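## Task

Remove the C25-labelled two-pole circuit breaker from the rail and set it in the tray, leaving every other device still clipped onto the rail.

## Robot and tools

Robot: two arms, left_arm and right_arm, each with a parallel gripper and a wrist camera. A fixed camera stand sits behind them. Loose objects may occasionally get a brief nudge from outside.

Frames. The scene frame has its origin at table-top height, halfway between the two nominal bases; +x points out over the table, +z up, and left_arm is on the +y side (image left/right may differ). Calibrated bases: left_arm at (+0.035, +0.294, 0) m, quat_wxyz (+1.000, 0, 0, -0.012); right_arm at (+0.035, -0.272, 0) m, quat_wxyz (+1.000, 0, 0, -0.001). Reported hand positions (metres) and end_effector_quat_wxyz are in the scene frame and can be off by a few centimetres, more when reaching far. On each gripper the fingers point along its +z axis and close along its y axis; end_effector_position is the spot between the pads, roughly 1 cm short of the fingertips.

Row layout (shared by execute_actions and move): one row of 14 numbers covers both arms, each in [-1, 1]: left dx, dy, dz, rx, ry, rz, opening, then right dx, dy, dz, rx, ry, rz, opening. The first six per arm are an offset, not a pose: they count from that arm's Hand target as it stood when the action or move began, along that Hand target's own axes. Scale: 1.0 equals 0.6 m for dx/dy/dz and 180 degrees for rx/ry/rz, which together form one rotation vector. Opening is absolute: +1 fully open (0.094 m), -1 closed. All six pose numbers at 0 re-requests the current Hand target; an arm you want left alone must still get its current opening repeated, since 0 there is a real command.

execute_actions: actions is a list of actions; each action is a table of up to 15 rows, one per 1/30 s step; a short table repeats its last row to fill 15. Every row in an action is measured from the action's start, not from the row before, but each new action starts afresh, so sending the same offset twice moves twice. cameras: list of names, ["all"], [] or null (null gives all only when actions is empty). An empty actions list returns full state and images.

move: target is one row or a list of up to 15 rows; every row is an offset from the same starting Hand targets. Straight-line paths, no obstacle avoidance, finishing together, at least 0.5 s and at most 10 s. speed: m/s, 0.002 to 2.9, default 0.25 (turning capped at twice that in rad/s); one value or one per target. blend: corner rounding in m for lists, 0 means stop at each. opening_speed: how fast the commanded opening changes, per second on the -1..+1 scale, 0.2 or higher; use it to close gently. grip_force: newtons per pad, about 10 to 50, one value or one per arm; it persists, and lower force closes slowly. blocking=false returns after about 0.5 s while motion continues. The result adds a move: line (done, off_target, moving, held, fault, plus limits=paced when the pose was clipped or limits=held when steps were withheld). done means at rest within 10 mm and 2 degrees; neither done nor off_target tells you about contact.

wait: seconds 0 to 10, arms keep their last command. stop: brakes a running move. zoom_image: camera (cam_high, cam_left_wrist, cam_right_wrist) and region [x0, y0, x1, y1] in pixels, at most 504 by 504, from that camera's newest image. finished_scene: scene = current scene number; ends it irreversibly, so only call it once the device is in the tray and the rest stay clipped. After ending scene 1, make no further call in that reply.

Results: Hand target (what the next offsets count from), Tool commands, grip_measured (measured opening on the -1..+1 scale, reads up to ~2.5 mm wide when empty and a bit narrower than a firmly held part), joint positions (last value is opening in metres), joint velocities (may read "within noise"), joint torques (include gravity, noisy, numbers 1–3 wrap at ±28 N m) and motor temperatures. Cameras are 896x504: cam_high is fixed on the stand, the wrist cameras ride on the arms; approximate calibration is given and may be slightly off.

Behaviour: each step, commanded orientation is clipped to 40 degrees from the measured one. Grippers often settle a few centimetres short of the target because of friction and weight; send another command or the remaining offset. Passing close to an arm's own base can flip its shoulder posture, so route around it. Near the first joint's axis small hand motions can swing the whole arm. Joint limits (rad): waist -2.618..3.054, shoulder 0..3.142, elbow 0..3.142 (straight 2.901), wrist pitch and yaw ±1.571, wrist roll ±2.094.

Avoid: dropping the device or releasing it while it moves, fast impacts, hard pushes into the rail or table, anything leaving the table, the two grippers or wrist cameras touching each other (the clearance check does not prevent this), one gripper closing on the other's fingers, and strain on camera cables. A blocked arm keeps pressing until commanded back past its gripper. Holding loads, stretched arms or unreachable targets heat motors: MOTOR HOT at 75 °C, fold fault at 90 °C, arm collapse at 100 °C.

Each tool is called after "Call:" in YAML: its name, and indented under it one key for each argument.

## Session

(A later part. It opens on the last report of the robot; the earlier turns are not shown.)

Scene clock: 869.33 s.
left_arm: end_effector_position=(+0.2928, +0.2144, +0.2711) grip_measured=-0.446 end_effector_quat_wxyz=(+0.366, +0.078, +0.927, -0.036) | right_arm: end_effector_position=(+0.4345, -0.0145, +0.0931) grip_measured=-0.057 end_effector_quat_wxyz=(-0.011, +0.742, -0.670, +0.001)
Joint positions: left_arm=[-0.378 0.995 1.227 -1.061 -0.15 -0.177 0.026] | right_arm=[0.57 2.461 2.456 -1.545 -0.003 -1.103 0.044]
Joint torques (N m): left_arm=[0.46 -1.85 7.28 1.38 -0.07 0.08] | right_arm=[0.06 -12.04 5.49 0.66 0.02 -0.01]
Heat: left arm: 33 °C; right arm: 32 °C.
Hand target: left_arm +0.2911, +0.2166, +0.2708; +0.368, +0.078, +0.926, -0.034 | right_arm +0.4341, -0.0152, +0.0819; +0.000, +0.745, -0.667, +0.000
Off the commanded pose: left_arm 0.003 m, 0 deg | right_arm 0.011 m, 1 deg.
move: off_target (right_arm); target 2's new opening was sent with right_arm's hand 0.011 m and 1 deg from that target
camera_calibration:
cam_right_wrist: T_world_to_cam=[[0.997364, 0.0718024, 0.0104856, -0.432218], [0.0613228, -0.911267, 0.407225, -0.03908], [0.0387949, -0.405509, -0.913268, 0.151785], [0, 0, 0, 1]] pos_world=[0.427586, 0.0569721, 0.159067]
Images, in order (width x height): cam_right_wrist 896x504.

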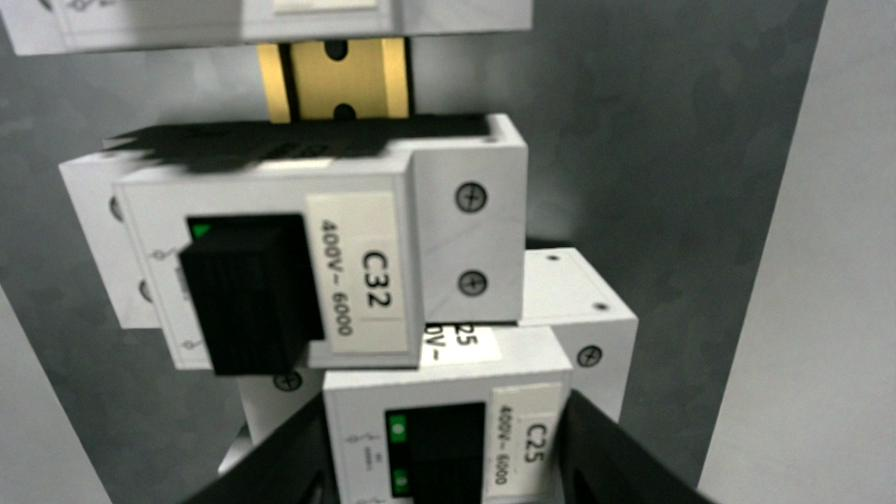

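Call:
move:
  target:
    - [0,0,0,0,0,0,-1,0.006,0,-0.08,0,0,0,-0.4]
    - [0,0,0,0,0,0,-1,0.01,0,-0.2,0,0,0,-0.4]
  speed: [0.08,0.15]
  blend: [0.02,0]
  cameras: ["cam_right_wrist","cam_high"]

Scene clock: 881.13 s.
left_arm: end_effector_position=(+0.2928, +0.2144, +0.2711) grip_measured=-0.446 end_effector_quat_wxyz=(+0.366, +0.078, +0.927, -0.036) | right_arm: end_effector_position=(+0.4320, -0.0187, +0.1705) grip_measured=-0.057 end_effector_quat_wxyz=(-0.084, +0.742, -0.665, +0.022)
Joint positions: left_arm=[-0.378 0.995 1.227 -1.061 -0.15 -0.177 0.026] | right_arm=[0.566 2.309 2.491 -1.578 -0.003 -1.114 0.044]
Joint torques (N m): left_arm=[0.46 -1.85 7.28 1.38 -0.07 0.08] | right_arm=[-0.51 -16.43 9.99 0.79 0.01 0]
Heat: left arm: 33 °C; right arm: 32 °C.
Hand target: left_arm +0.2911, +0.2166, +0.2708; +0.368, +0.078, +0.926, -0.034 | right_arm +0.4348, -0.0212, +0.2018; +0.000, +0.745, -0.667, +0.000
Off the commanded pose: left_arm 0.003 m, 0 deg | right_arm 0.032 m, 10 deg.
joint sent to its limit (right arm) — joint 4 (wrist pitch), lower limit. The joint targets are off in orientation, not in position.
move: off_target (right_arm)
camera_calibration:
cam_right_wrist: T_world_to_cam=[[0.986691, 0.0718268, 0.145882, -0.448725], [0.0187724, -0.941469, 0.336575, -0.0443791], [0.161518, -0.329357, -0.930288, 0.172149], [0, 0, 0, 1]] pos_world=[0.415781, 0.0471473, 0.240546]
Images, in order (width x height): cam_high 896x504, cam_right_wrist 896x504.

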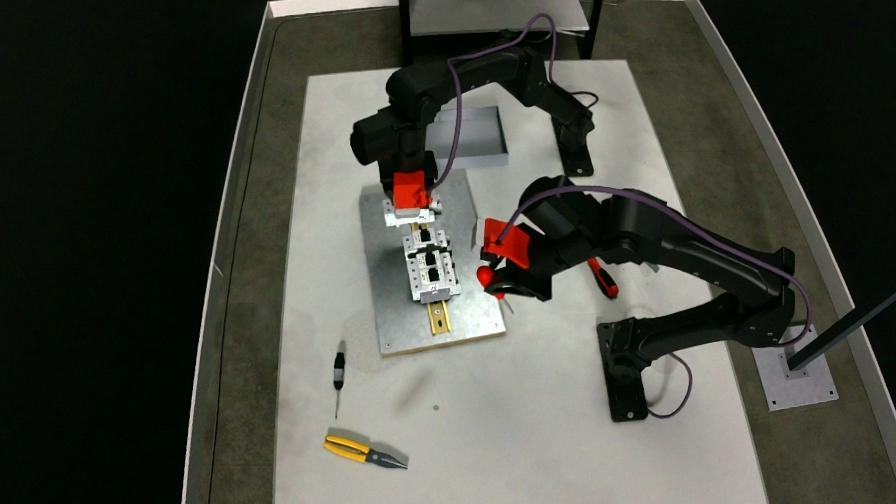

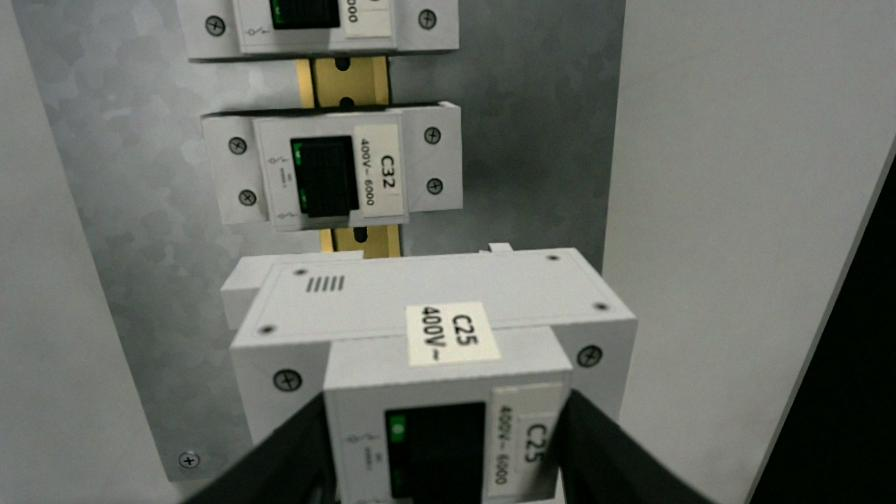

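Call:
move:
  target:
    - [0,0,0,0,0,0,-1,0,0,-0.0667,0,0,0,-0.4]
    - [0,0,0,0,0,0,-1,0.4982,0.2563,-0.05,0,0,0,-0.4]
  speed: 0.2
  blend: [0.02,0]
  cameras: ["cam_right_wrist","cam_high"]

Scene clock: 887.97 s.
left_arm: end_effector_position=(+0.2928, +0.2144, +0.2711) grip_measured=-0.446 end_effector_quat_wxyz=(+0.366, +0.078, +0.927, -0.036) | right_arm: end_effector_position=(+0.3209, -0.3381, +0.2226) grip_measured=-0.057 end_effector_quat_wxyz=(-0.024, +0.740, -0.670, +0.049)
Joint positions: left_arm=[-0.378 0.995 1.227 -1.061 -0.15 -0.177 0.026] | right_arm=[-0.225 1.611 1.733 -1.583 0.006 -1.897 0.044]
Joint torques (N m): left_arm=[0.46 -1.87 7.27 1.37 -0.07 0.08] | right_arm=[0.12 -10 5.67 0.73 -0.06 -0.02]
Heat: left arm: 33 °C; right arm: 32 °C.
Hand target: left_arm +0.2911, +0.2166, +0.2708; +0.368, +0.078, +0.926, -0.034 | right_arm +0.3146, -0.3351, +0.2319; +0.000, +0.745, -0.667, +0.000
Off the commanded pose: left_arm 0.003 m, 0 deg | right_arm 0.012 m, 6 deg.
joint sent to its limit (right arm) — joint 4 (wrist pitch), lower limit. The joint targets are off in orientation, not in position.
move: off_target (right_arm)
camera_calibration:
cam_right_wrist: T_world_to_cam=[[0.992817, 0.07133, 0.096052, -0.314849], [0.0204848, -0.892328, 0.450923, -0.369922], [0.117874, -0.445716, -0.88738, 0.0984252], [0, 0, 0, 1]] pos_world=[0.308563, -0.263764, 0.284389]
Images, in order (width x height): cam_high 896x504, cam_right_wrist 896x504.

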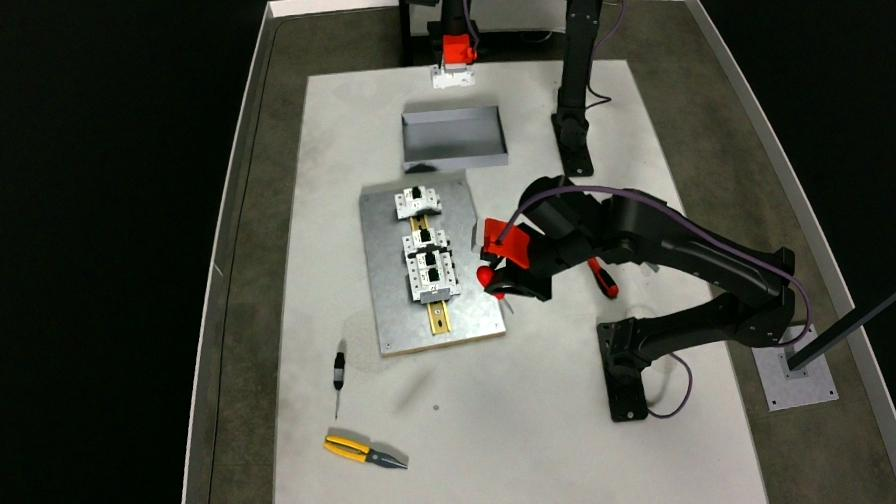

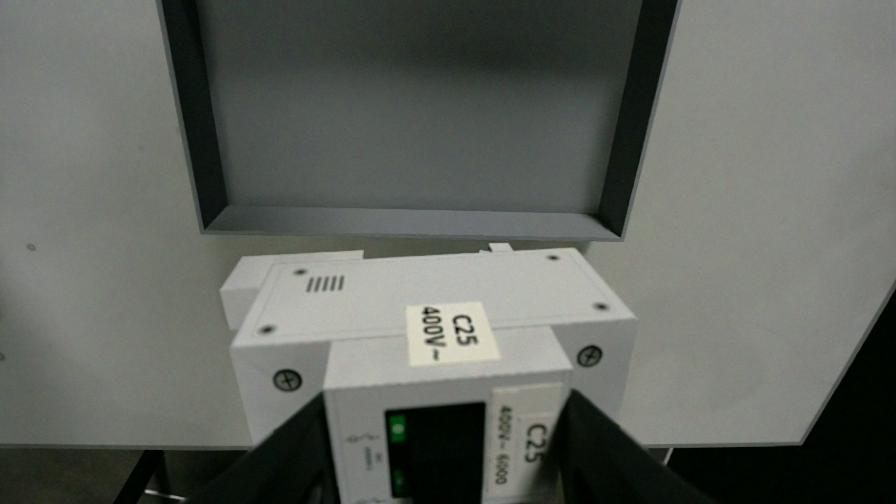

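Call:
move:
  target:
    - [0,0,0,0,0,0,-1,-0.0215,-0.0024,0.18,0,0,0,-0.4]
    - [0,0,0,0,0,0,-1,-0.0215,-0.0024,0.245,0,0,0,-0.4]
  speed: [0.15,0.06]
  blend: [0.02,0]
  cameras: ["cam_right_wrist","cam_high"]

Scene clock: 902.30 s.
left_arm: end_effector_position=(+0.2928, +0.2144, +0.2711) grip_measured=-0.446 end_effector_quat_wxyz=(+0.366, +0.078, +0.927, -0.036) | right_arm: end_effector_position=(+0.3158, -0.3254, +0.0903) grip_measured=-0.057 end_effector_quat_wxyz=(-0.001, +0.745, -0.667, +0.008)
Joint positions: left_arm=[-0.378 0.995 1.227 -1.061 -0.15 -0.177 0.026] | right_arm=[-0.186 1.622 1.217 -1.15 0.006 -1.867 0.044]
Joint torques (N m): left_arm=[0.47 -1.87 7.27 1.38 -0.08 0.08] | right_arm=[0.54 -5.74 6.01 0.61 -0.07 0.11]
Motor temperatures (°C): left_arm=[18 26 29 32 17 20 22] | right_arm=[21 25 32 21 22 17 21]
Heat: left arm: 32 °C; right arm: 32 °C.
Hand target: left_arm +0.2911, +0.2166, +0.2708; +0.368, +0.078, +0.926, -0.034 | right_arm +0.3146, -0.3221, +0.0849; +0.000, +0.745, -0.667, +0.000
Off the commanded pose: left_arm 0.003 m, 0 deg | right_arm 0.006 m, 1 deg.
move: done; blend cut to 0.0195 m at target 1
camera_calibration:
cam_right_wrist: T_world_to_cam=[[0.99679, 0.0797428, 0.00707102, -0.288446], [0.069049, -0.90108, 0.428121, -0.314978], [0.0405111, -0.426259, -0.903694, 0.0195269], [0, 0, 0, 1]] pos_world=[0.308478, -0.252495, 0.154535]
Images, in order (width x height): cam_high 896x504, cam_right_wrist 896x504.

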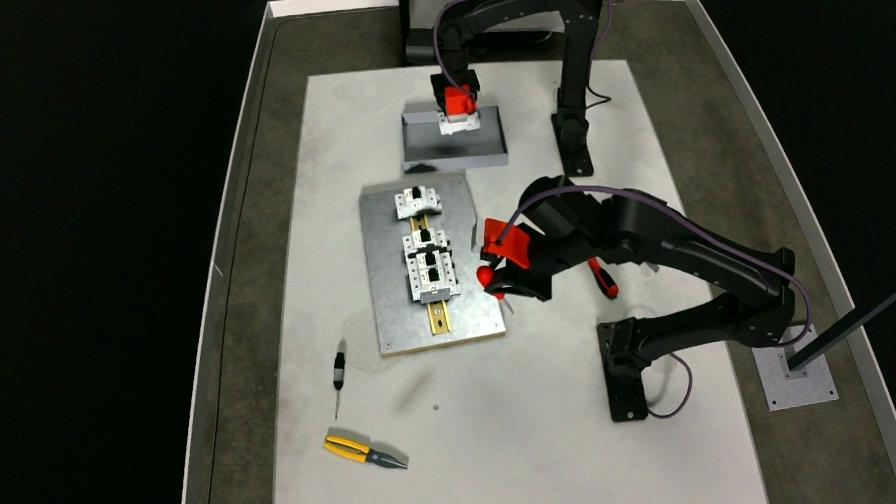

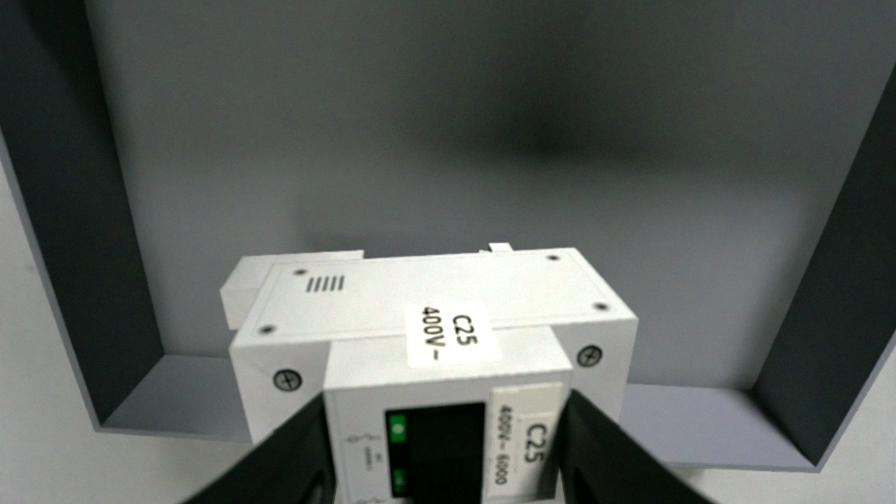

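Call:
move:
  target:
    - [0,0,0,0,0,0,-1,-0.055,-0.006,-0.01,0,0,0,-0.4]
    - [0,0,0,0,0,0,-1,-0.055,-0.006,0.025,0,0,0,-0.4]
  speed: [0.1,0.05]
  cameras: ["cam_right_wrist"]

Scene clock: 907.73 s.
left_arm: end_effector_position=(+0.2928, +0.2144, +0.2711) grip_measured=-0.446 end_effector_quat_wxyz=(+0.366, +0.078, +0.927, -0.036) | right_arm: end_effector_position=(+0.3165, -0.2915, +0.0748) grip_measured=-0.057 end_effector_quat_wxyz=(-0.001, +0.746, -0.666, +0.007)
Joint positions: left_arm=[-0.378 0.995 1.227 -1.061 -0.15 -0.177 0.026] | right_arm=[-0.067 1.622 1.154 -1.09 0.007 -1.751 0.044]
Joint torques (N m): left_arm=[0.46 -1.88 7.27 1.38 -0.07 0.08] | right_arm=[0.36 -5.86 5.83 0.62 -0.06 0.12]
Heat: left arm: 32 °C; right arm: 32 °C.
Hand target: left_arm +0.2911, +0.2166, +0.2708; +0.368, +0.078, +0.926, -0.034 | right_arm +0.3146, -0.2890, +0.0699; +0.000, +0.745, -0.667, +0.000
Off the commanded pose: left_arm 0.003 m, 0 deg | right_arm 0.006 m, 1 deg.
move: done
camera_calibration:
cam_right_wrist: T_world_to_cam=[[0.996616, 0.081988, 0.00584759, -0.290914], [0.0716499, -0.901406, 0.427005, -0.278692], [0.0402803, -0.425141, -0.90423, 0.0203844], [0, 0, 0, 1]] pos_world=[0.309077, -0.218697, 0.139136]
Images, in order (width x height): cam_right_wrist 896x504.

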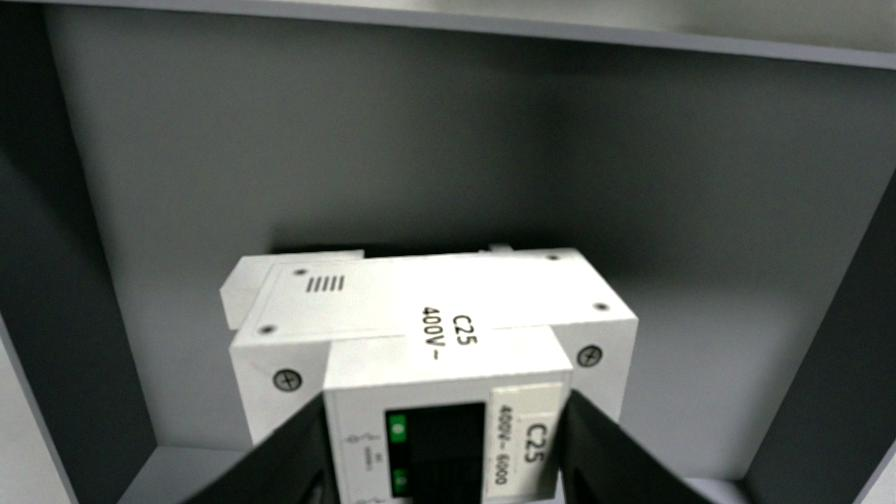

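Call:
move:
  target: [0,0,0,0,0,0,-1,0,0,0.018,0,0,0,-0.4]
  speed: 0.03
  cameras: ["cam_right_wrist"]

Scene clock: 910.97 s.
left_arm: end_effector_position=(+0.2928, +0.2144, +0.2711) grip_measured=-0.446 end_effector_quat_wxyz=(+0.366, +0.078, +0.927, -0.036) | right_arm: end_effector_position=(+0.3158, -0.2915, +0.0701) grip_measured=-0.057 end_effector_quat_wxyz=(-0.002, +0.745, -0.667, +0.008)
Joint positions: left_arm=[-0.378 0.995 1.227 -1.061 -0.15 -0.177 0.026] | right_arm=[-0.067 1.622 1.135 -1.069 0.007 -1.75 0.044]
Joint torques (N m): left_arm=[0.46 -1.87 7.28 1.38 -0.07 0.08] | right_arm=[0.36 -5.03 4.56 0.84 -0.07 0.13]
Heat: left arm: 32 °C; right arm: 31 °C.
Hand target: left_arm +0.2911, +0.2166, +0.2708; +0.368, +0.078, +0.926, -0.034 | right_arm +0.3145, -0.2890, +0.0591; +0.000, +0.745, -0.667, +0.000
Off the commanded pose: left_arm 0.003 m, 0 deg | right_arm 0.011 m, 1 deg.
move: off_target (right_arm)
camera_calibration:
cam_right_wrist: T_world_to_cam=[[0.996636, 0.0816215, 0.00734725, -0.290384], [0.0706722, -0.901394, 0.427193, -0.276259], [0.0414909, -0.425237, -0.904131, 0.0158018], [0, 0, 0, 1]] pos_world=[0.308275, -0.218597, 0.134436]
Images, in order (width x height): cam_right_wrist 896x504.

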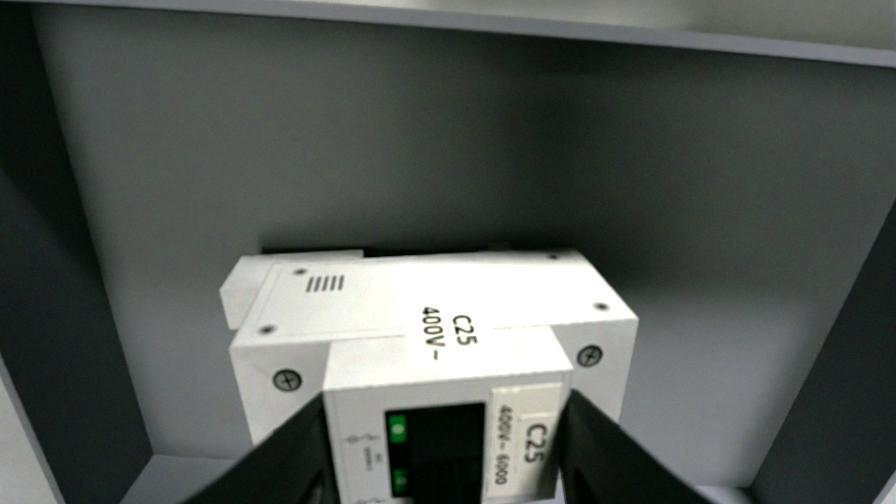

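Call:
move:
  target: [0,0,0,0,0,0,-1,0,0,0.01,0,0,0,-0.4]
  speed: 0.03

Scene clock: 914.10 s.
left_arm: end_effector_position=(+0.2928, +0.2144, +0.2711) grip_measured=-0.446 end_effector_quat_wxyz=(+0.366, +0.078, +0.927, -0.036) | right_arm: end_effector_position=(+0.3156, -0.2915, +0.0693) grip_measured=-0.057 end_effector_quat_wxyz=(-0.002, +0.745, -0.667, +0.008)
Joint positions: left_arm=[-0.378 0.995 1.227 -1.061 -0.15 -0.177 0.026] | right_arm=[-0.067 1.622 1.132 -1.066 0.007 -1.75 0.044]
Joint torques (N m): left_arm=[0.47 -1.87 7.28 1.37 -0.06 0.08] | right_arm=[0.32 -4.57 3.22 1.01 -0.06 0.12]
Heat: left arm: 32 °C; right arm: 31 °C.
Hand target: left_arm +0.2911, +0.2166, +0.2708; +0.368, +0.078, +0.926, -0.034 | right_arm +0.3145, -0.2890, +0.0530; +0.000, +0.745, -0.667, +0.000
Off the commanded pose: left_arm 0.003 m, 0 deg | right_arm 0.016 m, 1 deg.
move: off_target (right_arm)

Call:
move:
  target:
    - [0.191,0.091,0.1057,0,0,0,-1,0,0,-0.02,0,0,0,-0.4]
    - [0.191,0.091,0.1057,0,0,0,-1,0,0,-0.02,0,0,0,0.4]
    - [0.191,0.091,0.1057,0,0,0,-1,0,0,-0.2,0,0,0,0.4]
  opening_speed: 0.8
  speed: [0.2,0.1,0.1]
  cameras: ["cam_right_wrist","cam_high"]

Scene clock: 931.23 s.
left_arm: end_effector_position=(+0.2572, +0.2767, +0.1413) grip_measured=-0.446 end_effector_quat_wxyz=(+0.353, +0.074, +0.932, -0.034) | right_arm: end_effector_position=(+0.3133, -0.2913, +0.1628) grip_measured=+0.397 end_effector_quat_wxyz=(+0.009, +0.745, -0.667, -0.006)
Joint positions: left_arm=[0.05 0.66 0.615 -0.81 0.134 0.136 0.026] | right_arm=[-0.067 1.624 1.508 -1.474 0.007 -1.75 0.066]
Joint torques (N m): left_arm=[0.46 -0.03 8.23 1.6 0.13 0.1] | right_arm=[0.35 -7.47 9.77 0.35 -0.07 0.11]
Heat: left arm: 32 °C; right arm: 31 °C.
Hand target: left_arm +0.2610, +0.2763, +0.1456; +0.368, +0.078, +0.926, -0.034 | right_arm +0.3145, -0.2890, +0.1731; +0.000, +0.745, -0.667, +0.000
Off the commanded pose: left_arm 0.006 m, 2 deg | right_arm 0.011 m, 1 deg.
move: off_target (right_arm)
camera_calibration:
cam_right_wrist: T_world_to_cam=[[0.996316, 0.0812748, -0.0273703, -0.282996], [0.0852174, -0.902405, 0.422379, -0.319633], [0.00962966, -0.423155, -0.906006, 0.110686], [0, 0, 0, 1]] pos_world=[0.308126, -0.2186, 0.227543]
Images, in order (width x height): cam_high 896x504, cam_right_wrist 896x504.

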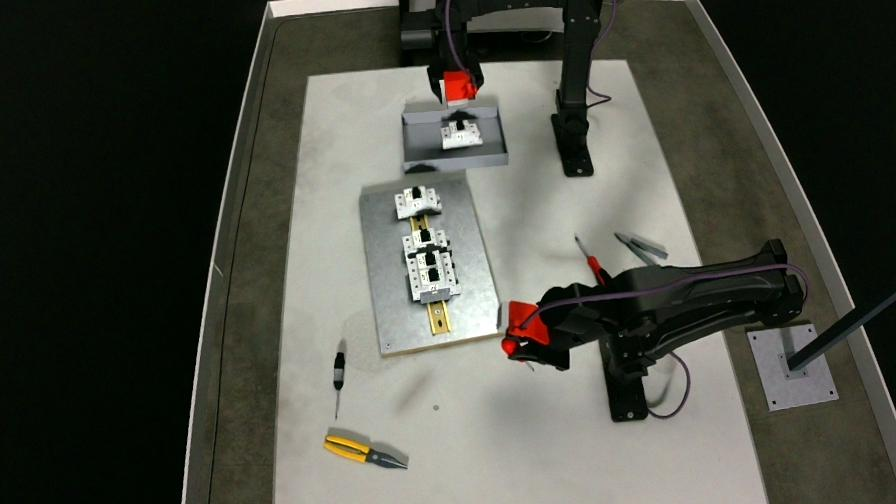

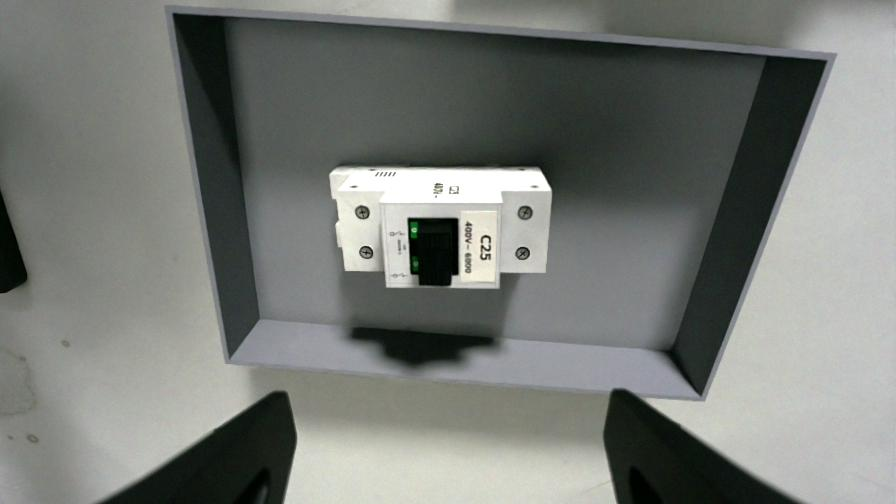

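Call:
finished_scene:
  scene: 2

The scene is finished: the task was done.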